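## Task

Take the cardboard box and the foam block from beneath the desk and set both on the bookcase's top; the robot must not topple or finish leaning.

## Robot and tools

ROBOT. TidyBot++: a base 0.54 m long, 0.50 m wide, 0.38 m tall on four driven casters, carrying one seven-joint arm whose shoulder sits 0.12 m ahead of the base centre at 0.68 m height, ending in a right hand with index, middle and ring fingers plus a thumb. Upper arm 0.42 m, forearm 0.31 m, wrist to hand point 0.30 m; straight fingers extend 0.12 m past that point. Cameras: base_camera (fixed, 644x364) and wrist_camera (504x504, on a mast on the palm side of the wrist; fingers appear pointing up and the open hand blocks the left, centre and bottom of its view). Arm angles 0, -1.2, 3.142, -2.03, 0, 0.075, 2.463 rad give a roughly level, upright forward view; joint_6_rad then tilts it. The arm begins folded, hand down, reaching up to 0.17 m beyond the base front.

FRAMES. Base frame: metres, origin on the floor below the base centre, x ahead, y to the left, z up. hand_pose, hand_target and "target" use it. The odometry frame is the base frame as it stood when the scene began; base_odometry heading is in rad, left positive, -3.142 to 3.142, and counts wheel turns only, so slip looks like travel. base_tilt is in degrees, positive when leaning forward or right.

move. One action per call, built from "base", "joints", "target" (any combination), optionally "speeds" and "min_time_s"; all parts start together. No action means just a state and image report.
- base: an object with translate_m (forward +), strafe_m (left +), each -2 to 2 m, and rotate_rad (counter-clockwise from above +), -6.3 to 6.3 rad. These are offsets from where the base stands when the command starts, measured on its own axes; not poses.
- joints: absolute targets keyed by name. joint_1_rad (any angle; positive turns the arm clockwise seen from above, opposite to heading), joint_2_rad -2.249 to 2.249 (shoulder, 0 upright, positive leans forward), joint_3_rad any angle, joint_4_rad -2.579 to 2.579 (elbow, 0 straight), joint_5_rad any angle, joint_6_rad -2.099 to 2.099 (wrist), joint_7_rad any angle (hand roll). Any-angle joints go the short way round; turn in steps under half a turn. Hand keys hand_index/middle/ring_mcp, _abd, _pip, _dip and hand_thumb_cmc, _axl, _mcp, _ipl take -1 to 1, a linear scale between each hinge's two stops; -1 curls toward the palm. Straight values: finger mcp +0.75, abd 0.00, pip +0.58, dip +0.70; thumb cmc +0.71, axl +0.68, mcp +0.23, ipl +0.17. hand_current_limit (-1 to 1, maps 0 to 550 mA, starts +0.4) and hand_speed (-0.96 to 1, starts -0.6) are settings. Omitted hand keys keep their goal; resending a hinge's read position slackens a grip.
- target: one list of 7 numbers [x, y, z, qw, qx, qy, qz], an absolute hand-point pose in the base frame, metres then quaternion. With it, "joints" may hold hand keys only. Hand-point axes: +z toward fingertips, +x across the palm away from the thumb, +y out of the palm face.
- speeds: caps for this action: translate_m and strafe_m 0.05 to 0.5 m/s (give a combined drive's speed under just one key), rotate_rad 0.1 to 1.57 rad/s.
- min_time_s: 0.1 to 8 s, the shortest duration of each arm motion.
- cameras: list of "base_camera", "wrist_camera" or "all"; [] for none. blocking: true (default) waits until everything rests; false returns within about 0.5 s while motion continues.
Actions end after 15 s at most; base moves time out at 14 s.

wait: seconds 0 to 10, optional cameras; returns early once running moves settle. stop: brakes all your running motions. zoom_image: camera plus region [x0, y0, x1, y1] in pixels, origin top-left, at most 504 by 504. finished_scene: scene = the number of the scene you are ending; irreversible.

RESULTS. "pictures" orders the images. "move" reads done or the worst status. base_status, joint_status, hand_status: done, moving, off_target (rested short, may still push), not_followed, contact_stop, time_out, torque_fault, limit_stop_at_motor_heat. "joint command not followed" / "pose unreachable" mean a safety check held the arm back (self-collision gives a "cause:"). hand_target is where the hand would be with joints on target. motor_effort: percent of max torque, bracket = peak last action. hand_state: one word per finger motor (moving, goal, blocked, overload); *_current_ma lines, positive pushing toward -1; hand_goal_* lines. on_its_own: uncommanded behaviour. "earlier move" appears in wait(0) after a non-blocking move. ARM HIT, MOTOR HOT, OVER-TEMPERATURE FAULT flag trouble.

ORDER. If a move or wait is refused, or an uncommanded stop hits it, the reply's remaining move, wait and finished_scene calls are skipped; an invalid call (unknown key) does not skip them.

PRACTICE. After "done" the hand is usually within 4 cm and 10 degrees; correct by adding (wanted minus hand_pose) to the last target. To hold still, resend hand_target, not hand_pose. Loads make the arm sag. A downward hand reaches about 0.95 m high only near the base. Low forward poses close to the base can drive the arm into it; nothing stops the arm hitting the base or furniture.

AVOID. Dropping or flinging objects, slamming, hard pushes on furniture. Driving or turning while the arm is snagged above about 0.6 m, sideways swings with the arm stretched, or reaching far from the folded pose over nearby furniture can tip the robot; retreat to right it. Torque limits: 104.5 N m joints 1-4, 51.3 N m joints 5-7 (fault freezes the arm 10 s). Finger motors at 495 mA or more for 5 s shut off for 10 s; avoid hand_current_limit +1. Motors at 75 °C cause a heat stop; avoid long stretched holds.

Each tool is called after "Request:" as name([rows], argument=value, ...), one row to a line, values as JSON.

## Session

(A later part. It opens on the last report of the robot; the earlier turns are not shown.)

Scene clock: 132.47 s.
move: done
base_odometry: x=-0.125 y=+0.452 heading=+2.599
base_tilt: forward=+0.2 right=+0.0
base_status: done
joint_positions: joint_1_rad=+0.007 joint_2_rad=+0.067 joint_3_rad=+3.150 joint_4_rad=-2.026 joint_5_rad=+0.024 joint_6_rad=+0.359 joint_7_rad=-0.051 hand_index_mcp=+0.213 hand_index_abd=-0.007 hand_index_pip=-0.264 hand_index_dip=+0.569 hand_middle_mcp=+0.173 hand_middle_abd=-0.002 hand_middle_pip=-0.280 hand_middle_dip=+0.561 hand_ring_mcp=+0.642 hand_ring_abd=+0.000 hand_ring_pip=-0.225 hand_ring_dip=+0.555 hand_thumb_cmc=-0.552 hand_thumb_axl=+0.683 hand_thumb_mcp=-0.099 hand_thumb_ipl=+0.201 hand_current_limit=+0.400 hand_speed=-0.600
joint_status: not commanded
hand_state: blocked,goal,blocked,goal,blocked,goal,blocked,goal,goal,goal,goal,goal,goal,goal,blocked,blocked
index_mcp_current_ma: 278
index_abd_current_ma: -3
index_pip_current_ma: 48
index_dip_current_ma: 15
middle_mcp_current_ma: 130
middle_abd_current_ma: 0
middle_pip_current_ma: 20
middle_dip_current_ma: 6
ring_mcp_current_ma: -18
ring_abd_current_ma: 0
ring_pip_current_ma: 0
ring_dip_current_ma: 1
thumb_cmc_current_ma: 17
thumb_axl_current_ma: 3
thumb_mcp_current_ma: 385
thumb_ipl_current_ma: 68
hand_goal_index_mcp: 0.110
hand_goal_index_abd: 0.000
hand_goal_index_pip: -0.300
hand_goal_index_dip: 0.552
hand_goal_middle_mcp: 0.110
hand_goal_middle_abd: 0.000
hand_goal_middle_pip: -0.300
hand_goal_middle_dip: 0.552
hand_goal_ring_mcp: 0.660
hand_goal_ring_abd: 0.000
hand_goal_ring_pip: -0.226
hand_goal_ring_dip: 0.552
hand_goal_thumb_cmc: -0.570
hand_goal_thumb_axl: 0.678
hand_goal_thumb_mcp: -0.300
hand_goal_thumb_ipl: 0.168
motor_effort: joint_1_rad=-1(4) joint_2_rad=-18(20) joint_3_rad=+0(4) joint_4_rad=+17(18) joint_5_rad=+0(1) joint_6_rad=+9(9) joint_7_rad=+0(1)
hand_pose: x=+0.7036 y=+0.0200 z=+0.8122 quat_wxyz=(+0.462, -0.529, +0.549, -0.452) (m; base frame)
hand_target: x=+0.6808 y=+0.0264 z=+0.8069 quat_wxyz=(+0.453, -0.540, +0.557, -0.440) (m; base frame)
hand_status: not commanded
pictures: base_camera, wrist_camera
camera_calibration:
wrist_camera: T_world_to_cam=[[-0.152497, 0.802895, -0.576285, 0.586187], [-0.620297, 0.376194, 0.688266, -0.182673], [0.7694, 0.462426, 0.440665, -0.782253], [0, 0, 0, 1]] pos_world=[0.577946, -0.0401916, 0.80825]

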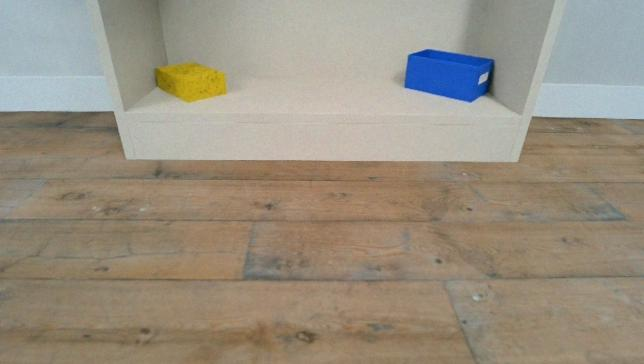

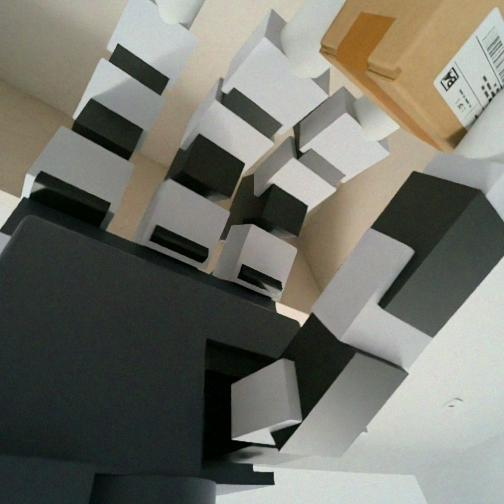

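Request:
move(joints={"joint_2_rad":-0.03,"joint_4_rad":-0.6,"joint_6_rad":-1.15}, min_time_s=2.5, cameras=["wrist_camera"])

Request:
move(base={"translate_m":0.5}, speeds={"translate_m":0.25}, cameras=["base_camera","wrist_camera"])

Scene clock: 137.33 s.
move: done
base_odometry: x=-0.125 y=+0.452 heading=+2.599
base_tilt: forward=+0.2 right=+0.0
base_status: not commanded
joint_positions: joint_1_rad=+0.007 joint_2_rad=+0.010 joint_3_rad=+3.150 joint_4_rad=-0.641 joint_5_rad=+0.024 joint_6_rad=-1.088 joint_7_rad=-0.051 hand_index_mcp=+0.213 hand_index_abd=-0.007 hand_index_pip=-0.264 hand_index_dip=+0.569 hand_middle_mcp=+0.173 hand_middle_abd=-0.002 hand_middle_pip=-0.280 hand_middle_dip=+0.561 hand_ring_mcp=+0.642 hand_ring_abd=+0.000 hand_ring_pip=-0.225 hand_ring_dip=+0.555 hand_thumb_cmc=-0.552 hand_thumb_axl=+0.683 hand_thumb_mcp=-0.099 hand_thumb_ipl=+0.201 hand_current_limit=+0.400 hand_speed=-0.600
joint_status: all done
hand_state: blocked,goal,blocked,goal,blocked,goal,blocked,goal,goal,goal,goal,goal,goal,goal,blocked,blocked
index_mcp_current_ma: 278
index_abd_current_ma: -3
index_pip_current_ma: 48
index_dip_current_ma: 15
middle_mcp_current_ma: 130
middle_abd_current_ma: 0
middle_pip_current_ma: 20
middle_dip_current_ma: 6
ring_mcp_current_ma: -18
ring_abd_current_ma: 0
ring_pip_current_ma: 0
ring_dip_current_ma: 1
thumb_cmc_current_ma: 17
thumb_axl_current_ma: 3
thumb_mcp_current_ma: 385
thumb_ipl_current_ma: 68
hand_goal_index_mcp: 0.110
hand_goal_index_abd: 0.000
hand_goal_index_pip: -0.300
hand_goal_index_dip: 0.552
hand_goal_middle_mcp: 0.110
hand_goal_middle_abd: 0.000
hand_goal_middle_pip: -0.300
hand_goal_middle_dip: 0.552
hand_goal_ring_mcp: 0.660
hand_goal_ring_abd: 0.000
hand_goal_ring_pip: -0.226
hand_goal_ring_dip: 0.552
hand_goal_thumb_cmc: -0.570
hand_goal_thumb_axl: 0.678
hand_goal_thumb_mcp: -0.300
hand_goal_thumb_ipl: 0.168
motor_effort: joint_1_rad=+0(1) joint_2_rad=-14(22) joint_3_rad=+0(1) joint_4_rad=+13(19) joint_5_rad=+1(1) joint_6_rad=+9(10) joint_7_rad=+1(1)
hand_pose: x=+0.5976 y=+0.0136 z=+1.2194 quat_wxyz=(+0.456, -0.520, +0.560, -0.457) (m; base frame)
hand_target: x=+0.5616 y=+0.0264 z=+1.2389 quat_wxyz=(+0.468, -0.528, +0.544, -0.454) (m; base frame)
hand_status: not commanded
pictures: wrist_camera
camera_calibration:
wrist_camera: T_world_to_cam=[[-0.129255, 0.811218, -0.570279, 0.788481], [-0.60588, 0.390659, 0.693034, -0.540903], [0.784986, 0.435098, 0.441006, -0.886488], [0, 0, 0, 1]] pos_world=[0.470074, -0.0426129, 1.21546]

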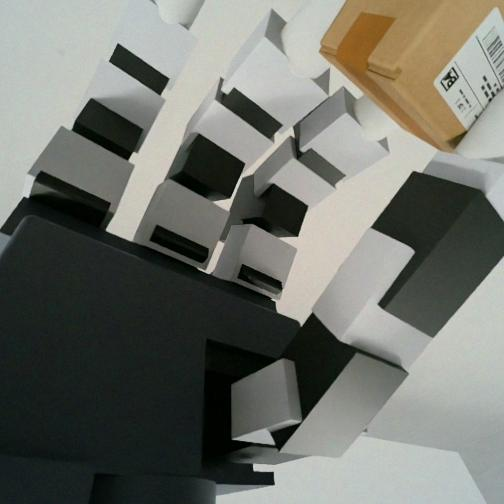

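Scene clock: 140.13 s.
move: done
base_odometry: x=-0.553 y=+0.710 heading=+2.599
base_tilt: forward=+0.2 right=+0.0
base_status: done
joint_positions: joint_1_rad=+0.007 joint_2_rad=-0.008 joint_3_rad=+3.150 joint_4_rad=-0.636 joint_5_rad=+0.024 joint_6_rad=-1.091 joint_7_rad=-0.051 hand_index_mcp=+0.212 hand_index_abd=-0.007 hand_index_pip=-0.264 hand_index_dip=+0.569 hand_middle_mcp=+0.173 hand_middle_abd=-0.002 hand_middle_pip=-0.280 hand_middle_dip=+0.561 hand_ring_mcp=+0.642 hand_ring_abd=+0.000 hand_ring_pip=-0.225 hand_ring_dip=+0.555 hand_thumb_cmc=-0.552 hand_thumb_axl=+0.683 hand_thumb_mcp=-0.099 hand_thumb_ipl=+0.201 hand_current_limit=+0.400 hand_speed=-0.600
joint_status: not commanded
hand_state: blocked,goal,blocked,goal,blocked,goal,blocked,goal,goal,goal,goal,goal,goal,goal,blocked,blocked
index_mcp_current_ma: 277
index_abd_current_ma: -3
index_pip_current_ma: 48
index_dip_current_ma: 15
middle_mcp_current_ma: 128
middle_abd_current_ma: 0
middle_pip_current_ma: 20
middle_dip_current_ma: 6
ring_mcp_current_ma: -18
ring_abd_current_ma: 0
ring_pip_current_ma: 0
ring_dip_current_ma: 1
thumb_cmc_current_ma: 17
thumb_axl_current_ma: 3
thumb_mcp_current_ma: 385
thumb_ipl_current_ma: 68
hand_goal_index_mcp: 0.110
hand_goal_index_abd: 0.000
hand_goal_index_pip: -0.300
hand_goal_index_dip: 0.552
hand_goal_middle_mcp: 0.110
hand_goal_middle_abd: 0.000
hand_goal_middle_pip: -0.300
hand_goal_middle_dip: 0.552
hand_goal_ring_mcp: 0.660
hand_goal_ring_abd: 0.000
hand_goal_ring_pip: -0.226
hand_goal_ring_dip: 0.552
hand_goal_thumb_cmc: -0.570
hand_goal_thumb_axl: 0.678
hand_goal_thumb_mcp: -0.300
hand_goal_thumb_ipl: 0.168
motor_effort: joint_1_rad=-1(2) joint_2_rad=-13(18) joint_3_rad=+0(1) joint_4_rad=+13(15) joint_5_rad=+1(2) joint_6_rad=+9(9) joint_7_rad=+1(1)
hand_pose: x=+0.5873 y=+0.0137 z=+1.2290 quat_wxyz=(+0.461, -0.516, +0.555, -0.462) (m; base frame)
hand_target: x=+0.5616 y=+0.0264 z=+1.2389 quat_wxyz=(+0.468, -0.528, +0.544, -0.454) (m; base frame)
hand_status: not commanded
pictures: base_camera, wrist_camera
camera_calibration:
wrist_camera: T_world_to_cam=[[-0.118433, 0.811176, -0.572684, 0.789044], [-0.619069, 0.390611, 0.681305, -0.531711], [0.776355, 0.43522, 0.455912, -0.895978], [0, 0, 0, 1]] pos_world=[0.459881, -0.0424132, 1.22262]

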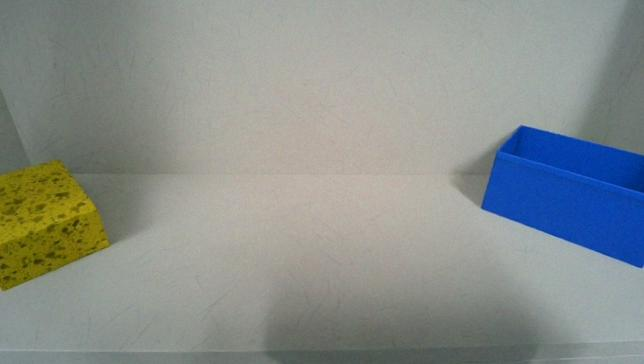

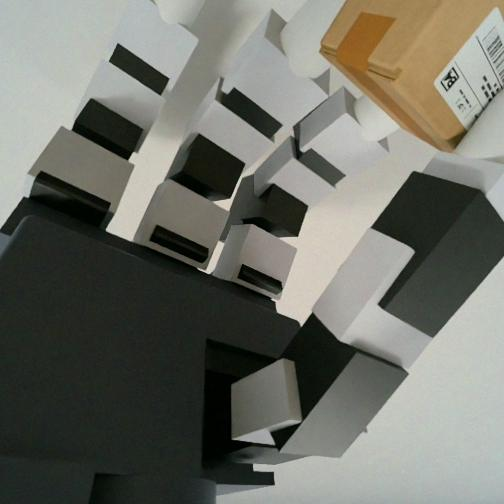

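Request:
move(joints={"joint_2_rad":-0.21,"joint_4_rad":-1.12,"joint_6_rad":-0.80}, min_time_s=3, cameras=["wrist_camera"])

Scene clock: 146.77 s.
move: done
base_odometry: x=-0.553 y=+0.710 heading=+2.599
base_tilt: forward=+0.2 right=+0.0
base_status: not commanded
joint_positions: joint_1_rad=+0.007 joint_2_rad=-0.165 joint_3_rad=+3.150 joint_4_rad=-1.093 joint_5_rad=+0.024 joint_6_rad=-0.856 joint_7_rad=-0.051 hand_index_mcp=+0.212 hand_index_abd=-0.007 hand_index_pip=-0.264 hand_index_dip=+0.569 hand_middle_mcp=+0.173 hand_middle_abd=-0.002 hand_middle_pip=-0.280 hand_middle_dip=+0.561 hand_ring_mcp=+0.642 hand_ring_abd=+0.000 hand_ring_pip=-0.225 hand_ring_dip=+0.555 hand_thumb_cmc=-0.552 hand_thumb_axl=+0.683 hand_thumb_mcp=-0.099 hand_thumb_ipl=+0.201 hand_current_limit=+0.400 hand_speed=-0.600
joint_status: all done
hand_state: blocked,goal,blocked,goal,blocked,goal,blocked,goal,goal,goal,goal,goal,goal,goal,blocked,blocked
index_mcp_current_ma: 277
index_abd_current_ma: -3
index_pip_current_ma: 48
index_dip_current_ma: 15
middle_mcp_current_ma: 128
middle_abd_current_ma: 0
middle_pip_current_ma: 20
middle_dip_current_ma: 6
ring_mcp_current_ma: -18
ring_abd_current_ma: 0
ring_pip_current_ma: 0
ring_dip_current_ma: 1
thumb_cmc_current_ma: 17
thumb_axl_current_ma: 3
thumb_mcp_current_ma: 385
thumb_ipl_current_ma: 68
hand_goal_index_mcp: 0.110
hand_goal_index_abd: 0.000
hand_goal_index_pip: -0.300
hand_goal_index_dip: 0.552
hand_goal_middle_mcp: 0.110
hand_goal_middle_abd: 0.000
hand_goal_middle_pip: -0.300
hand_goal_middle_dip: 0.552
hand_goal_ring_mcp: 0.660
hand_goal_ring_abd: 0.000
hand_goal_ring_pip: -0.226
hand_goal_ring_dip: 0.552
hand_goal_thumb_cmc: -0.570
hand_goal_thumb_axl: 0.678
hand_goal_thumb_mcp: -0.300
hand_goal_thumb_ipl: 0.168
motor_effort: joint_1_rad=-1(1) joint_2_rad=-11(13) joint_3_rad=-1(1) joint_4_rad=+15(17) joint_5_rad=+1(1) joint_6_rad=+9(10) joint_7_rad=+1(1)
hand_pose: x=+0.5790 y=+0.0139 z=+1.1392 quat_wxyz=(+0.444, -0.532, +0.568, -0.444) (m; base frame)
hand_target: x=+0.5663 y=+0.0264 z=+1.1610 quat_wxyz=(+0.471, -0.525, +0.542, -0.457) (m; base frame)
hand_status: not commanded
pictures: wrist_camera
camera_calibration:
wrist_camera: T_world_to_cam=[[-0.158608, 0.809613, -0.565128, 0.751216], [-0.575326, 0.389375, 0.719297, -0.544318], [0.802399, 0.439219, 0.404033, -0.804672], [0, 0, 0, 1]] pos_world=[0.451657, -0.0428238, 1.14117]

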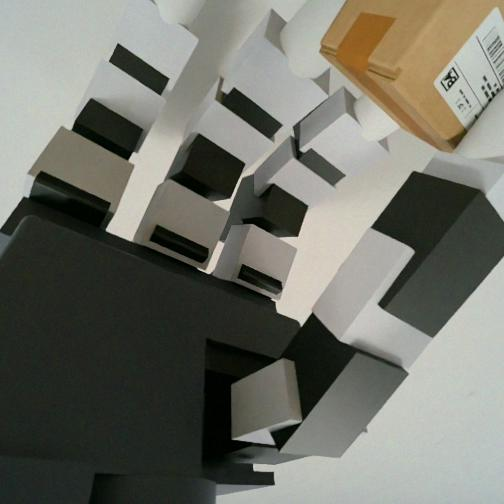

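Request:
move(joints={"joint_2_rad":-0.245,"joint_4_rad":-1.22,"joint_6_rad":-0.735}, min_time_s=1.3)

Request:
move(joints={"joint_2_rad":-0.257,"joint_4_rad":-1.255,"joint_6_rad":-0.71}, min_time_s=1.0)

Scene clock: 149.07 s.
move: done
base_odometry: x=-0.553 y=+0.710 heading=+2.599
base_tilt: forward=+0.2 right=+0.0
base_status: not commanded
joint_positions: joint_1_rad=+0.007 joint_2_rad=-0.201 joint_3_rad=+3.150 joint_4_rad=-1.192 joint_5_rad=+0.024 joint_6_rad=-0.791 joint_7_rad=-0.051 hand_index_mcp=+0.212 hand_index_abd=-0.007 hand_index_pip=-0.264 hand_index_dip=+0.569 hand_middle_mcp=+0.173 hand_middle_abd=-0.002 hand_middle_pip=-0.280 hand_middle_dip=+0.561 hand_ring_mcp=+0.642 hand_ring_abd=+0.000 hand_ring_pip=-0.225 hand_ring_dip=+0.555 hand_thumb_cmc=-0.552 hand_thumb_axl=+0.683 hand_thumb_mcp=-0.099 hand_thumb_ipl=+0.201 hand_current_limit=+0.400 hand_speed=-0.600
joint_status: all done
hand_state: blocked,goal,blocked,goal,blocked,goal,blocked,goal,goal,goal,goal,goal,goal,goal,blocked,blocked
index_mcp_current_ma: 277
index_abd_current_ma: -3
index_pip_current_ma: 48
index_dip_current_ma: 15
middle_mcp_current_ma: 128
middle_abd_current_ma: 0
middle_pip_current_ma: 20
middle_dip_current_ma: 6
ring_mcp_current_ma: -18
ring_abd_current_ma: 0
ring_pip_current_ma: 0
ring_dip_current_ma: 1
thumb_cmc_current_ma: 17
thumb_axl_current_ma: 3
thumb_mcp_current_ma: 385
thumb_ipl_current_ma: 68
hand_goal_index_mcp: 0.110
hand_goal_index_abd: 0.000
hand_goal_index_pip: -0.300
hand_goal_index_dip: 0.552
hand_goal_middle_mcp: 0.110
hand_goal_middle_abd: 0.000
hand_goal_middle_pip: -0.300
hand_goal_middle_dip: 0.552
hand_goal_ring_mcp: 0.660
hand_goal_ring_abd: 0.000
hand_goal_ring_pip: -0.226
hand_goal_ring_dip: 0.552
hand_goal_thumb_cmc: -0.570
hand_goal_thumb_axl: 0.678
hand_goal_thumb_mcp: -0.300
hand_goal_thumb_ipl: 0.168
motor_effort: joint_1_rad=-1(1) joint_2_rad=-10(12) joint_3_rad=+0(1) joint_4_rad=+17(17) joint_5_rad=+1(1) joint_6_rad=+9(9) joint_7_rad=+1(1)
hand_pose: x=+0.5759 y=+0.0141 z=+1.1209 quat_wxyz=(+0.445, -0.532, +0.567, -0.445) (m; base frame)
hand_target: x=+0.5640 y=+0.0264 z=+1.1411 quat_wxyz=(+0.471, -0.525, +0.542, -0.457) (m; base frame)
hand_status: not commanded
pictures: none

Scene clock: 150.33 s.
move: done
base_odometry: x=-0.553 y=+0.710 heading=+2.599
base_tilt: forward=+0.2 right=-0.1
base_status: not commanded
joint_positions: joint_1_rad=+0.007 joint_2_rad=-0.213 joint_3_rad=+3.150 joint_4_rad=-1.226 joint_5_rad=+0.024 joint_6_rad=-0.766 joint_7_rad=-0.051 hand_index_mcp=+0.212 hand_index_abd=-0.007 hand_index_pip=-0.264 hand_index_dip=+0.569 hand_middle_mcp=+0.173 hand_middle_abd=-0.002 hand_middle_pip=-0.280 hand_middle_dip=+0.561 hand_ring_mcp=+0.642 hand_ring_abd=+0.000 hand_ring_pip=-0.225 hand_ring_dip=+0.555 hand_thumb_cmc=-0.552 hand_thumb_axl=+0.683 hand_thumb_mcp=-0.099 hand_thumb_ipl=+0.201 hand_current_limit=+0.400 hand_speed=-0.600
joint_status: all done
hand_state: blocked,goal,blocked,goal,blocked,goal,blocked,goal,goal,goal,goal,goal,goal,goal,blocked,blocked
index_mcp_current_ma: 277
index_abd_current_ma: -3
index_pip_current_ma: 48
index_dip_current_ma: 15
middle_mcp_current_ma: 128
middle_abd_current_ma: 0
middle_pip_current_ma: 20
middle_dip_current_ma: 6
ring_mcp_current_ma: -18
ring_abd_current_ma: 0
ring_pip_current_ma: 0
ring_dip_current_ma: 1
thumb_cmc_current_ma: 17
thumb_axl_current_ma: 3
thumb_mcp_current_ma: 385
thumb_ipl_current_ma: 68
hand_goal_index_mcp: 0.110
hand_goal_index_abd: 0.000
hand_goal_index_pip: -0.300
hand_goal_index_dip: 0.552
hand_goal_middle_mcp: 0.110
hand_goal_middle_abd: 0.000
hand_goal_middle_pip: -0.300
hand_goal_middle_dip: 0.552
hand_goal_ring_mcp: 0.660
hand_goal_ring_abd: 0.000
hand_goal_ring_pip: -0.226
hand_goal_ring_dip: 0.552
hand_goal_thumb_cmc: -0.570
hand_goal_thumb_axl: 0.678
hand_goal_thumb_mcp: -0.300
hand_goal_thumb_ipl: 0.168
motor_effort: joint_1_rad=+0(1) joint_2_rad=-9(11) joint_3_rad=+0(1) joint_4_rad=+16(18) joint_5_rad=+1(1) joint_6_rad=+9(10) joint_7_rad=+0(1)
hand_pose: x=+0.5751 y=+0.0141 z=+1.1148 quat_wxyz=(+0.445, -0.531, +0.566, -0.445) (m; base frame)
hand_target: x=+0.5633 y=+0.0264 z=+1.1344 quat_wxyz=(+0.471, -0.525, +0.541, -0.458) (m; base frame)
hand_status: not commanded
pictures: none

Request:
move(joints={"joint_2_rad":-0.269,"joint_4_rad":-1.29,"joint_6_rad":-0.687}, min_time_s=1.0)

Request:
move(joints={"joint_2_rad":-0.281,"joint_4_rad":-1.325,"joint_6_rad":-0.664}, min_time_s=1.0, cameras=["wrist_camera"])

Scene clock: 153.83 s.
move: done
base_odometry: x=-0.553 y=+0.710 heading=+2.599
base_tilt: forward=+0.2 right=-0.1
base_status: not commanded
joint_positions: joint_1_rad=+0.007 joint_2_rad=-0.229 joint_3_rad=+3.150 joint_4_rad=-1.257 joint_5_rad=+0.024 joint_6_rad=-0.738 joint_7_rad=-0.051 hand_index_mcp=+0.212 hand_index_abd=-0.007 hand_index_pip=-0.264 hand_index_dip=+0.569 hand_middle_mcp=+0.173 hand_middle_abd=-0.002 hand_middle_pip=-0.280 hand_middle_dip=+0.561 hand_ring_mcp=+0.642 hand_ring_abd=+0.000 hand_ring_pip=-0.225 hand_ring_dip=+0.555 hand_thumb_cmc=-0.552 hand_thumb_axl=+0.683 hand_thumb_mcp=-0.099 hand_thumb_ipl=+0.201 hand_current_limit=+0.400 hand_speed=-0.600
joint_status: all done
hand_state: blocked,goal,blocked,goal,blocked,goal,blocked,goal,goal,goal,goal,goal,goal,goal,blocked,blocked
index_mcp_current_ma: 277
index_abd_current_ma: -3
index_pip_current_ma: 48
index_dip_current_ma: 15
middle_mcp_current_ma: 128
middle_abd_current_ma: 0
middle_pip_current_ma: 20
middle_dip_current_ma: 6
ring_mcp_current_ma: -18
ring_abd_current_ma: 0
ring_pip_current_ma: 0
ring_dip_current_ma: 1
thumb_cmc_current_ma: 17
thumb_axl_current_ma: 3
thumb_mcp_current_ma: 385
thumb_ipl_current_ma: 68
hand_goal_index_mcp: 0.110
hand_goal_index_abd: 0.000
hand_goal_index_pip: -0.300
hand_goal_index_dip: 0.552
hand_goal_middle_mcp: 0.110
hand_goal_middle_abd: 0.000
hand_goal_middle_pip: -0.300
hand_goal_middle_dip: 0.552
hand_goal_ring_mcp: 0.660
hand_goal_ring_abd: 0.000
hand_goal_ring_pip: -0.226
hand_goal_ring_dip: 0.552
hand_goal_thumb_cmc: -0.570
hand_goal_thumb_axl: 0.678
hand_goal_thumb_mcp: -0.300
hand_goal_thumb_ipl: 0.168
motor_effort: joint_1_rad=-1(1) joint_2_rad=-9(11) joint_3_rad=+0(1) joint_4_rad=+16(17) joint_5_rad=+1(1) joint_6_rad=+8(9) joint_7_rad=+1(1)
hand_pose: x=+0.5728 y=+0.0142 z=+1.1130 quat_wxyz=(+0.449, -0.529, +0.563, -0.449) (m; base frame)
hand_target: x=+0.5623 y=+0.0264 z=+1.1270 quat_wxyz=(+0.471, -0.525, +0.541, -0.458) (m; base frame)
hand_status: not commanded
pictures: none

Scene clock: 155.13 s.
move: done
base_odometry: x=-0.553 y=+0.710 heading=+2.599
base_tilt: forward=+0.2 right=-0.1
base_status: not commanded
joint_positions: joint_1_rad=+0.007 joint_2_rad=-0.246 joint_3_rad=+3.150 joint_4_rad=-1.286 joint_5_rad=+0.024 joint_6_rad=-0.707 joint_7_rad=-0.051 hand_index_mcp=+0.212 hand_index_abd=-0.007 hand_index_pip=-0.263 hand_index_dip=+0.569 hand_middle_mcp=+0.173 hand_middle_abd=-0.002 hand_middle_pip=-0.279 hand_middle_dip=+0.562 hand_ring_mcp=+0.642 hand_ring_abd=+0.000 hand_ring_pip=-0.225 hand_ring_dip=+0.555 hand_thumb_cmc=-0.551 hand_thumb_axl=+0.684 hand_thumb_mcp=-0.099 hand_thumb_ipl=+0.201 hand_current_limit=+0.400 hand_speed=-0.600
joint_status: all done
hand_state: blocked,goal,blocked,goal,blocked,goal,blocked,goal,goal,goal,goal,goal,goal,goal,blocked,blocked
index_mcp_current_ma: 277
index_abd_current_ma: -3
index_pip_current_ma: 50
index_dip_current_ma: 15
middle_mcp_current_ma: 128
middle_abd_current_ma: 0
middle_pip_current_ma: 21
middle_dip_current_ma: 6
ring_mcp_current_ma: -18
ring_abd_current_ma: 0
ring_pip_current_ma: 0
ring_dip_current_ma: 1
thumb_cmc_current_ma: 18
thumb_axl_current_ma: 4
thumb_mcp_current_ma: 385
thumb_ipl_current_ma: 68
hand_goal_index_mcp: 0.110
hand_goal_index_abd: 0.000
hand_goal_index_pip: -0.300
hand_goal_index_dip: 0.552
hand_goal_middle_mcp: 0.110
hand_goal_middle_abd: 0.000
hand_goal_middle_pip: -0.300
hand_goal_middle_dip: 0.552
hand_goal_ring_mcp: 0.660
hand_goal_ring_abd: 0.000
hand_goal_ring_pip: -0.226
hand_goal_ring_dip: 0.552
hand_goal_thumb_cmc: -0.570
hand_goal_thumb_axl: 0.678
hand_goal_thumb_mcp: -0.300
hand_goal_thumb_ipl: 0.168
motor_effort: joint_1_rad=-1(1) joint_2_rad=-8(10) joint_3_rad=+0(1) joint_4_rad=+15(17) joint_5_rad=+1(1) joint_6_rad=+7(9) joint_7_rad=+1(1)
hand_pose: x=+0.5702 y=+0.0144 z=+1.1134 quat_wxyz=(+0.454, -0.525, +0.559, -0.454) (m; base frame)
hand_target: x=+0.5612 y=+0.0264 z=+1.1194 quat_wxyz=(+0.471, -0.525, +0.541, -0.458) (m; base frame)
hand_status: not commanded
pictures: wrist_camera
camera_calibration:
wrist_camera: T_world_to_cam=[[-0.13987, 0.808127, -0.57216, 0.732049], [-0.602988, 0.38882, 0.696581, -0.489971], [0.785393, 0.442437, 0.432906, -0.809937], [0, 0, 0, 1]] pos_world=[0.443064, -0.0427318, 1.11078]

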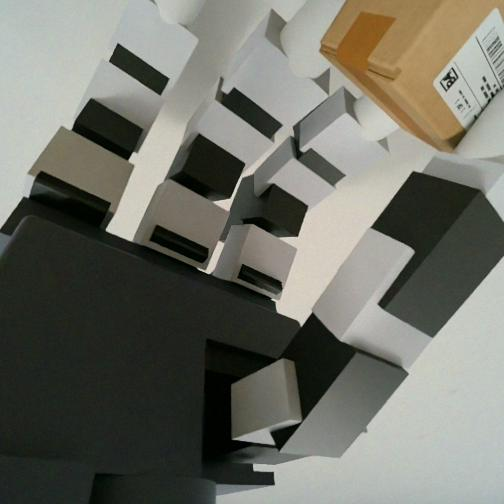

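Request:
move(joints={"hand_speed":-0.8,"hand_index_mcp":0.25,"hand_middle_mcp":0.21,"hand_thumb_mcp":-0.06}, cameras=["wrist_camera"])

Request:
move(joints={"hand_speed":-0.8,"hand_index_mcp":0.52,"hand_middle_mcp":0.52,"hand_thumb_mcp":0.12}, cameras=["wrist_camera"])

Scene clock: 157.53 s.
move: done
base_odometry: x=-0.553 y=+0.710 heading=+2.599
base_tilt: forward=+0.2 right=-0.1
base_status: not commanded
joint_positions: joint_1_rad=+0.007 joint_2_rad=-0.248 joint_3_rad=+3.150 joint_4_rad=-1.294 joint_5_rad=+0.024 joint_6_rad=-0.707 joint_7_rad=-0.051 hand_index_mcp=+0.243 hand_index_abd=-0.003 hand_index_pip=-0.295 hand_index_dip=+0.556 hand_middle_mcp=+0.208 hand_middle_abd=-0.002 hand_middle_pip=-0.296 hand_middle_dip=+0.555 hand_ring_mcp=+0.642 hand_ring_abd=+0.000 hand_ring_pip=-0.225 hand_ring_dip=+0.555 hand_thumb_cmc=-0.568 hand_thumb_axl=+0.680 hand_thumb_mcp=-0.061 hand_thumb_ipl=+0.168 hand_current_limit=+0.400 hand_speed=-0.800
joint_status: all done
hand_state: goal,goal,goal,goal,goal,goal,goal,goal,goal,goal,goal,goal,goal,goal,goal,goal
index_mcp_current_ma: -4
index_abd_current_ma: -1
index_pip_current_ma: 2
index_dip_current_ma: 1
middle_mcp_current_ma: -1
middle_abd_current_ma: 0
middle_pip_current_ma: 2
middle_dip_current_ma: 1
ring_mcp_current_ma: -18
ring_abd_current_ma: 0
ring_pip_current_ma: 0
ring_dip_current_ma: 1
thumb_cmc_current_ma: 1
thumb_axl_current_ma: 1
thumb_mcp_current_ma: 0
thumb_ipl_current_ma: 0
hand_goal_index_mcp: 0.250
hand_goal_index_abd: 0.000
hand_goal_index_pip: -0.300
hand_goal_index_dip: 0.552
hand_goal_middle_mcp: 0.210
hand_goal_middle_abd: 0.000
hand_goal_middle_pip: -0.300
hand_goal_middle_dip: 0.552
hand_goal_ring_mcp: 0.660
hand_goal_ring_abd: 0.000
hand_goal_ring_pip: -0.226
hand_goal_ring_dip: 0.552
hand_goal_thumb_cmc: -0.570
hand_goal_thumb_axl: 0.678
hand_goal_thumb_mcp: -0.060
hand_goal_thumb_ipl: 0.168
motor_effort: joint_1_rad=-1(1) joint_2_rad=-8(9) joint_3_rad=+0(1) joint_4_rad=+16(17) joint_5_rad=+1(1) joint_6_rad=+8(9) joint_7_rad=+1(1)
hand_pose: x=+0.5699 y=+0.0144 z=+1.1095 quat_wxyz=(+0.453, -0.526, +0.560, -0.452) (m; base frame)
hand_target: x=+0.5612 y=+0.0264 z=+1.1194 quat_wxyz=(+0.471, -0.525, +0.541, -0.458) (m; base frame)
hand_status: not commanded
pictures: wrist_camera
camera_calibration:
wrist_camera: T_world_to_cam=[[-0.143741, 0.808172, -0.571137, 0.730839], [-0.598332, 0.388723, 0.700638, -0.494505], [0.78825, 0.442439, 0.42768, -0.803919], [0, 0, 0, 1]] pos_world=[0.442862, -0.0427319, 1.1077]

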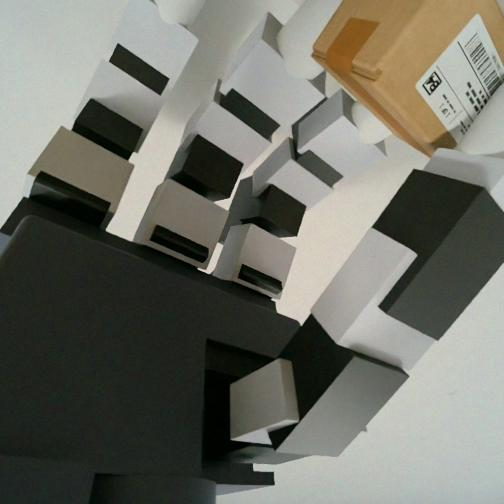

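Scene clock: 158.43 s.
move: off_target
base_odometry: x=-0.553 y=+0.710 heading=+2.599
base_tilt: forward=+0.2 right=+0.0
base_status: not commanded
joint_positions: joint_1_rad=+0.007 joint_2_rad=-0.248 joint_3_rad=+3.150 joint_4_rad=-1.294 joint_5_rad=+0.024 joint_6_rad=-0.695 joint_7_rad=-0.051 hand_index_mcp=+0.503 hand_index_abd=-0.003 hand_index_pip=-0.297 hand_index_dip=+0.555 hand_middle_mcp=+0.503 hand_middle_abd=-0.002 hand_middle_pip=-0.298 hand_middle_dip=+0.555 hand_ring_mcp=+0.642 hand_ring_abd=+0.000 hand_ring_pip=-0.225 hand_ring_dip=+0.555 hand_thumb_cmc=-0.568 hand_thumb_axl=+0.680 hand_thumb_mcp=+0.049 hand_thumb_ipl=+0.151 hand_current_limit=+0.400 hand_speed=-0.800
joint_status: hand_thumb_mcp off_target (ended at +0.049, target +0.120); the others done
hand_state: goal,goal,goal,goal,goal,goal,goal,goal,goal,goal,goal,goal,goal,goal,blocked,goal
index_mcp_current_ma: -16
index_abd_current_ma: -1
index_pip_current_ma: 1
index_dip_current_ma: 1
middle_mcp_current_ma: -17
middle_abd_current_ma: 0
middle_pip_current_ma: 1
middle_dip_current_ma: 1
ring_mcp_current_ma: -18
ring_abd_current_ma: 0
ring_pip_current_ma: 0
ring_dip_current_ma: 1
thumb_cmc_current_ma: 1
thumb_axl_current_ma: 1
thumb_mcp_current_ma: -213
thumb_ipl_current_ma: -25
hand_goal_index_mcp: 0.520
hand_goal_index_abd: 0.000
hand_goal_index_pip: -0.300
hand_goal_index_dip: 0.552
hand_goal_middle_mcp: 0.520
hand_goal_middle_abd: 0.000
hand_goal_middle_pip: -0.300
hand_goal_middle_dip: 0.552
hand_goal_ring_mcp: 0.660
hand_goal_ring_abd: 0.000
hand_goal_ring_pip: -0.226
hand_goal_ring_dip: 0.552
hand_goal_thumb_cmc: -0.570
hand_goal_thumb_axl: 0.678
hand_goal_thumb_mcp: 0.120
hand_goal_thumb_ipl: 0.168
motor_effort: joint_1_rad=-1(1) joint_2_rad=-9(9) joint_3_rad=+0(1) joint_4_rad=+14(16) joint_5_rad=+1(1) joint_6_rad=+6(8) joint_7_rad=+1(1)
hand_pose: x=+0.5714 y=+0.0144 z=+1.1129 quat_wxyz=(+0.456, -0.524, +0.557, -0.455) (m; base frame)
hand_target: x=+0.5612 y=+0.0264 z=+1.1194 quat_wxyz=(+0.471, -0.525, +0.541, -0.458) (m; base frame)
hand_status: not commanded
pictures: wrist_camera
camera_calibration:
wrist_camera: T_world_to_cam=[[-0.137154, 0.807967, -0.573043, 0.73136], [-0.60666, 0.388802, 0.693395, -0.483245], [0.783041, 0.442744, 0.436836, -0.81378], [0, 0, 0, 1]] pos_world=[0.444366, -0.0427326, 1.10967]

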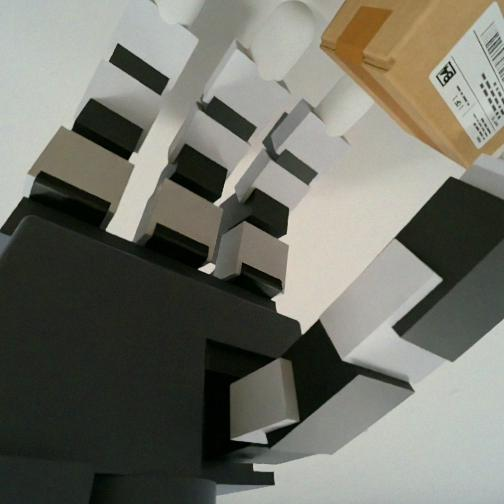

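Request:
move(joints={"joint_2_rad":-0.22,"joint_4_rad":-1.13,"joint_6_rad":-0.80,"hand_thumb_mcp":0.05}, min_time_s=1.5, cameras=["wrist_camera"])

Request:
move(joints={"joint_2_rad":-0.03,"joint_4_rad":-0.6,"joint_6_rad":-1.20}, min_time_s=2, cameras=["wrist_camera"])

Request:
move(base={"translate_m":-0.4}, speeds={"translate_m":0.35}, cameras=["wrist_camera","base_camera"])

Scene clock: 161.73 s.
move: done
base_odometry: x=-0.553 y=+0.710 heading=+2.599
base_tilt: forward=+0.2 right=+0.0
base_status: not commanded
joint_positions: joint_1_rad=+0.007 joint_2_rad=-0.247 joint_3_rad=+3.150 joint_4_rad=-1.173 joint_5_rad=+0.024 joint_6_rad=-0.739 joint_7_rad=-0.051 hand_index_mcp=+0.503 hand_index_abd=-0.003 hand_index_pip=-0.298 hand_index_dip=+0.555 hand_middle_mcp=+0.503 hand_middle_abd=-0.002 hand_middle_pip=-0.298 hand_middle_dip=+0.555 hand_ring_mcp=+0.642 hand_ring_abd=+0.000 hand_ring_pip=-0.225 hand_ring_dip=+0.555 hand_thumb_cmc=-0.568 hand_thumb_axl=+0.680 hand_thumb_mcp=+0.049 hand_thumb_ipl=+0.166 hand_current_limit=+0.400 hand_speed=-0.800
joint_status: all done
hand_state: goal,goal,goal,goal,goal,goal,goal,goal,goal,goal,goal,goal,goal,goal,goal,goal
index_mcp_current_ma: -16
index_abd_current_ma: -1
index_pip_current_ma: 1
index_dip_current_ma: 1
middle_mcp_current_ma: -17
middle_abd_current_ma: 0
middle_pip_current_ma: 1
middle_dip_current_ma: 1
ring_mcp_current_ma: -18
ring_abd_current_ma: 0
ring_pip_current_ma: 0
ring_dip_current_ma: 1
thumb_cmc_current_ma: 0
thumb_axl_current_ma: 1
thumb_mcp_current_ma: 0
thumb_ipl_current_ma: -1
hand_goal_index_mcp: 0.520
hand_goal_index_abd: 0.000
hand_goal_index_pip: -0.300
hand_goal_index_dip: 0.552
hand_goal_middle_mcp: 0.520
hand_goal_middle_abd: 0.000
hand_goal_middle_pip: -0.300
hand_goal_middle_dip: 0.552
hand_goal_ring_mcp: 0.660
hand_goal_ring_abd: 0.000
hand_goal_ring_pip: -0.226
hand_goal_ring_dip: 0.552
hand_goal_thumb_cmc: -0.570
hand_goal_thumb_axl: 0.678
hand_goal_thumb_mcp: 0.050
hand_goal_thumb_ipl: 0.168
motor_effort: joint_1_rad=+0(1) joint_2_rad=-8(11) joint_3_rad=+0(1) joint_4_rad=+16(17) joint_5_rad=+1(1) joint_6_rad=+9(9) joint_7_rad=+0(2)
hand_pose: x=+0.5602 y=+0.0143 z=+1.1667 quat_wxyz=(+0.477, -0.506, +0.540, -0.475) (m; base frame)
hand_target: x=+0.5622 y=+0.0264 z=+1.1601 quat_wxyz=(+0.471, -0.525, +0.542, -0.457) (m; base frame)
hand_status: not commanded
pictures: wrist_camera
camera_calibration:
wrist_camera: T_world_to_cam=[[-0.0918923, 0.807726, -0.582353, 0.746218], [-0.657636, 0.389911, 0.64458, -0.441763], [0.74771, 0.442208, 0.49536, -0.876874], [0, 0, 0, 1]] pos_world=[0.433699, -0.0427302, 1.15368]

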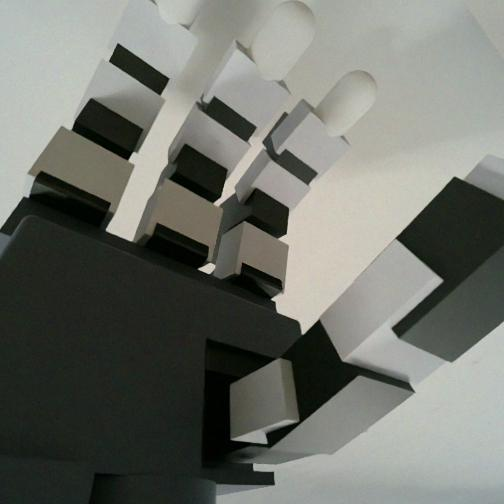

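Scene clock: 164.03 s.
move: done
base_odometry: x=-0.553 y=+0.710 heading=+2.599
base_tilt: forward=+0.2 right=-0.1
base_status: not commanded
joint_positions: joint_1_rad=+0.007 joint_2_rad=-0.063 joint_3_rad=+3.150 joint_4_rad=-0.641 joint_5_rad=+0.024 joint_6_rad=-1.136 joint_7_rad=-0.051 hand_index_mcp=+0.503 hand_index_abd=-0.003 hand_index_pip=-0.298 hand_index_dip=+0.555 hand_middle_mcp=+0.503 hand_middle_abd=-0.002 hand_middle_pip=-0.298 hand_middle_dip=+0.555 hand_ring_mcp=+0.642 hand_ring_abd=+0.000 hand_ring_pip=-0.225 hand_ring_dip=+0.555 hand_thumb_cmc=-0.568 hand_thumb_axl=+0.680 hand_thumb_mcp=+0.049 hand_thumb_ipl=+0.166 hand_current_limit=+0.400 hand_speed=-0.800
joint_status: all done
hand_state: goal,goal,goal,goal,goal,goal,goal,goal,goal,goal,goal,goal,goal,goal,goal,goal
index_mcp_current_ma: -16
index_abd_current_ma: -1
index_pip_current_ma: 1
index_dip_current_ma: 1
middle_mcp_current_ma: -17
middle_abd_current_ma: 0
middle_pip_current_ma: 1
middle_dip_current_ma: 1
ring_mcp_current_ma: -18
ring_abd_current_ma: 0
ring_pip_current_ma: 0
ring_dip_current_ma: 1
thumb_cmc_current_ma: 0
thumb_axl_current_ma: 1
thumb_mcp_current_ma: 0
thumb_ipl_current_ma: -1
hand_goal_index_mcp: 0.520
hand_goal_index_abd: 0.000
hand_goal_index_pip: -0.300
hand_goal_index_dip: 0.552
hand_goal_middle_mcp: 0.520
hand_goal_middle_abd: 0.000
hand_goal_middle_pip: -0.300
hand_goal_middle_dip: 0.552
hand_goal_ring_mcp: 0.660
hand_goal_ring_abd: 0.000
hand_goal_ring_pip: -0.226
hand_goal_ring_dip: 0.552
hand_goal_thumb_cmc: -0.570
hand_goal_thumb_axl: 0.678
hand_goal_thumb_mcp: 0.050
hand_goal_thumb_ipl: 0.168
motor_effort: joint_1_rad=-1(1) joint_2_rad=-11(11) joint_3_rad=+0(1) joint_4_rad=+12(16) joint_5_rad=+1(1) joint_6_rad=+9(10) joint_7_rad=+1(1)
hand_pose: x=+0.5517 y=+0.0140 z=+1.2387 quat_wxyz=(+0.463, -0.514, +0.554, -0.463) (m; base frame)
hand_target: x=+0.5548 y=+0.0264 z=+1.2248 quat_wxyz=(+0.454, -0.539, +0.556, -0.441) (m; base frame)
hand_status: not commanded
pictures: wrist_camera
camera_calibration:
wrist_camera: T_world_to_cam=[[-0.115021, 0.811939, -0.572298, 0.78784], [-0.622327, 0.390151, 0.678595, -0.55529], [0.77426, 0.434209, 0.460416, -0.877273], [0, 0, 0, 1]] pos_world=[0.424283, -0.0421114, 1.23161]

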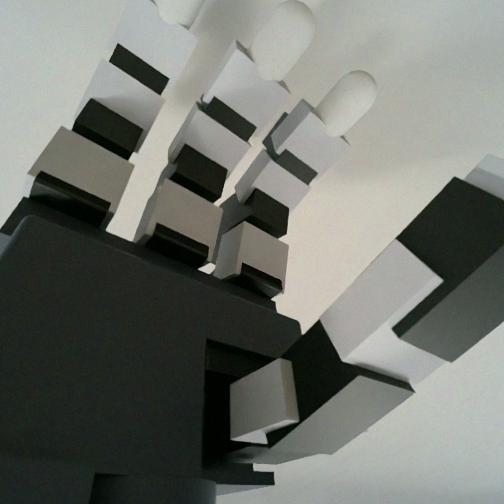

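Scene clock: 166.20 s.
move: done
base_odometry: x=-0.211 y=+0.504 heading=+2.599
base_tilt: forward=+0.2 right=+0.0
base_status: done
joint_positions: joint_1_rad=+0.004 joint_2_rad=-0.034 joint_3_rad=+3.150 joint_4_rad=-0.634 joint_5_rad=+0.024 joint_6_rad=-1.142 joint_7_rad=-0.051 hand_index_mcp=+0.505 hand_index_abd=-0.002 hand_index_pip=-0.298 hand_index_dip=+0.555 hand_middle_mcp=+0.504 hand_middle_abd=-0.001 hand_middle_pip=-0.298 hand_middle_dip=+0.555 hand_ring_mcp=+0.642 hand_ring_abd=+0.000 hand_ring_pip=-0.225 hand_ring_dip=+0.555 hand_thumb_cmc=-0.571 hand_thumb_axl=+0.680 hand_thumb_mcp=+0.049 hand_thumb_ipl=+0.166 hand_current_limit=+0.400 hand_speed=-0.800
joint_status: not commanded
hand_state: goal,goal,goal,goal,goal,goal,goal,goal,goal,goal,goal,goal,goal,goal,goal,goal
index_mcp_current_ma: -14
index_abd_current_ma: 0
index_pip_current_ma: 1
index_dip_current_ma: 1
middle_mcp_current_ma: -15
middle_abd_current_ma: 0
middle_pip_current_ma: 0
middle_dip_current_ma: 1
ring_mcp_current_ma: -18
ring_abd_current_ma: 0
ring_pip_current_ma: 0
ring_dip_current_ma: 1
thumb_cmc_current_ma: 0
thumb_axl_current_ma: 0
thumb_mcp_current_ma: 0
thumb_ipl_current_ma: -1
hand_goal_index_mcp: 0.520
hand_goal_index_abd: 0.000
hand_goal_index_pip: -0.300
hand_goal_index_dip: 0.552
hand_goal_middle_mcp: 0.520
hand_goal_middle_abd: 0.000
hand_goal_middle_pip: -0.300
hand_goal_middle_dip: 0.552
hand_goal_ring_mcp: 0.660
hand_goal_ring_abd: 0.000
hand_goal_ring_pip: -0.226
hand_goal_ring_dip: 0.552
hand_goal_thumb_cmc: -0.570
hand_goal_thumb_axl: 0.678
hand_goal_thumb_mcp: 0.050
hand_goal_thumb_ipl: 0.168
motor_effort: joint_1_rad=-1(3) joint_2_rad=-11(16) joint_3_rad=+0(4) joint_4_rad=+12(14) joint_5_rad=+1(3) joint_6_rad=+9(9) joint_7_rad=+1(1)
hand_pose: x=+0.5655 y=+0.0152 z=+1.2280 quat_wxyz=(+0.456, -0.521, +0.560, -0.455) (m; base frame)
hand_target: x=+0.5548 y=+0.0264 z=+1.2248 quat_wxyz=(+0.454, -0.539, +0.556, -0.441) (m; base frame)
hand_status: not commanded
pictures: base_camera, wrist_camera
camera_calibration:
wrist_camera: T_world_to_cam=[[-0.132528, 0.811858, -0.568615, 0.787754], [-0.605229, 0.388026, 0.695078, -0.569739], [0.784942, 0.43626, 0.439935, -0.864514], [0, 0, 0, 1]] pos_world=[0.438171, -0.0413182, 1.22427]

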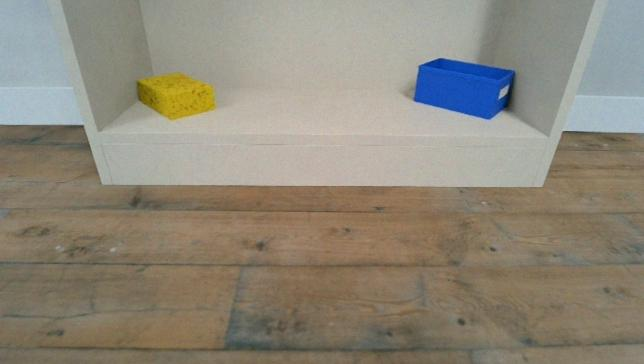

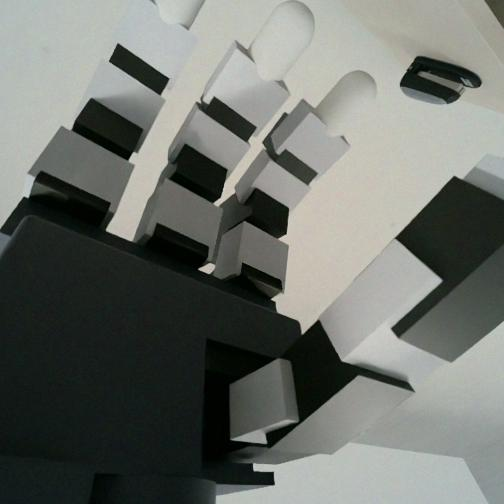

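Request:
move(base={"rotate_rad":-0.4}, joints={"joint_6_rad":-1.6}, cameras=["wrist_camera"])

Scene clock: 170.97 s.
move: done
base_odometry: x=-0.211 y=+0.504 heading=+2.201
base_tilt: forward=+0.2 right=+0.0
base_status: done
joint_positions: joint_1_rad=+0.003 joint_2_rad=-0.034 joint_3_rad=+3.150 joint_4_rad=-0.631 joint_5_rad=+0.024 joint_6_rad=-1.544 joint_7_rad=-0.051 hand_index_mcp=+0.509 hand_index_abd=-0.002 hand_index_pip=-0.298 hand_index_dip=+0.555 hand_middle_mcp=+0.508 hand_middle_abd=-0.001 hand_middle_pip=-0.298 hand_middle_dip=+0.555 hand_ring_mcp=+0.645 hand_ring_abd=+0.000 hand_ring_pip=-0.225 hand_ring_dip=+0.555 hand_thumb_cmc=-0.571 hand_thumb_axl=+0.680 hand_thumb_mcp=+0.049 hand_thumb_ipl=+0.166 hand_current_limit=+0.400 hand_speed=-0.800
joint_status: all done
hand_state: goal,goal,goal,goal,goal,goal,goal,goal,goal,goal,goal,goal,goal,goal,goal,goal
index_mcp_current_ma: -9
index_abd_current_ma: 0
index_pip_current_ma: 1
index_dip_current_ma: 1
middle_mcp_current_ma: -9
middle_abd_current_ma: 0
middle_pip_current_ma: 0
middle_dip_current_ma: 1
ring_mcp_current_ma: -14
ring_abd_current_ma: 0
ring_pip_current_ma: 0
ring_dip_current_ma: 1
thumb_cmc_current_ma: 0
thumb_axl_current_ma: 0
thumb_mcp_current_ma: 0
thumb_ipl_current_ma: -1
hand_goal_index_mcp: 0.520
hand_goal_index_abd: 0.000
hand_goal_index_pip: -0.300
hand_goal_index_dip: 0.552
hand_goal_middle_mcp: 0.520
hand_goal_middle_abd: 0.000
hand_goal_middle_pip: -0.300
hand_goal_middle_dip: 0.552
hand_goal_ring_mcp: 0.660
hand_goal_ring_abd: 0.000
hand_goal_ring_pip: -0.226
hand_goal_ring_dip: 0.552
hand_goal_thumb_cmc: -0.570
hand_goal_thumb_axl: 0.678
hand_goal_thumb_mcp: 0.050
hand_goal_thumb_ipl: 0.168
motor_effort: joint_1_rad=-1(2) joint_2_rad=-11(13) joint_3_rad=+0(2) joint_4_rad=+12(13) joint_5_rad=+1(2) joint_6_rad=+7(10) joint_7_rad=+1(1)
hand_pose: x=+0.4906 y=+0.0167 z=+1.1289 quat_wxyz=(+0.339, -0.597, +0.643, -0.340) (m; base frame)
hand_target: x=+0.4774 y=+0.0264 z=+1.1274 quat_wxyz=(+0.335, -0.616, +0.635, -0.325) (m; base frame)
hand_status: not commanded
pictures: wrist_camera
camera_calibration:
wrist_camera: T_world_to_cam=[[-0.337916, 0.819464, -0.462915, 0.70152], [-0.284714, 0.3798, 0.880165, -0.912864], [0.897079, 0.429221, 0.104973, -0.439528], [0, 0, 0, 1]] pos_world=[0.371441, -0.0395102, 1.17435]

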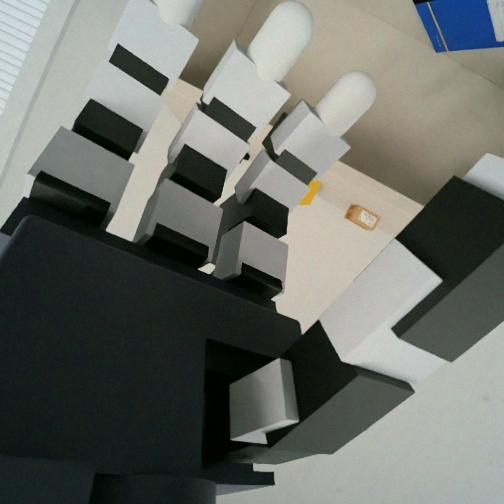

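Request:
zoom_image(camera="wrist_camera", region=[260, 140, 440, 260])

Scaled by 2.800 from the camera's 504x504 image, which has a finer 720x720 frame.

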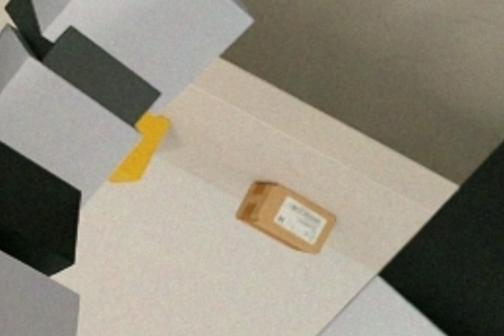

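Request:
finished_scene(scene=3)

The scene is finished: the task was done.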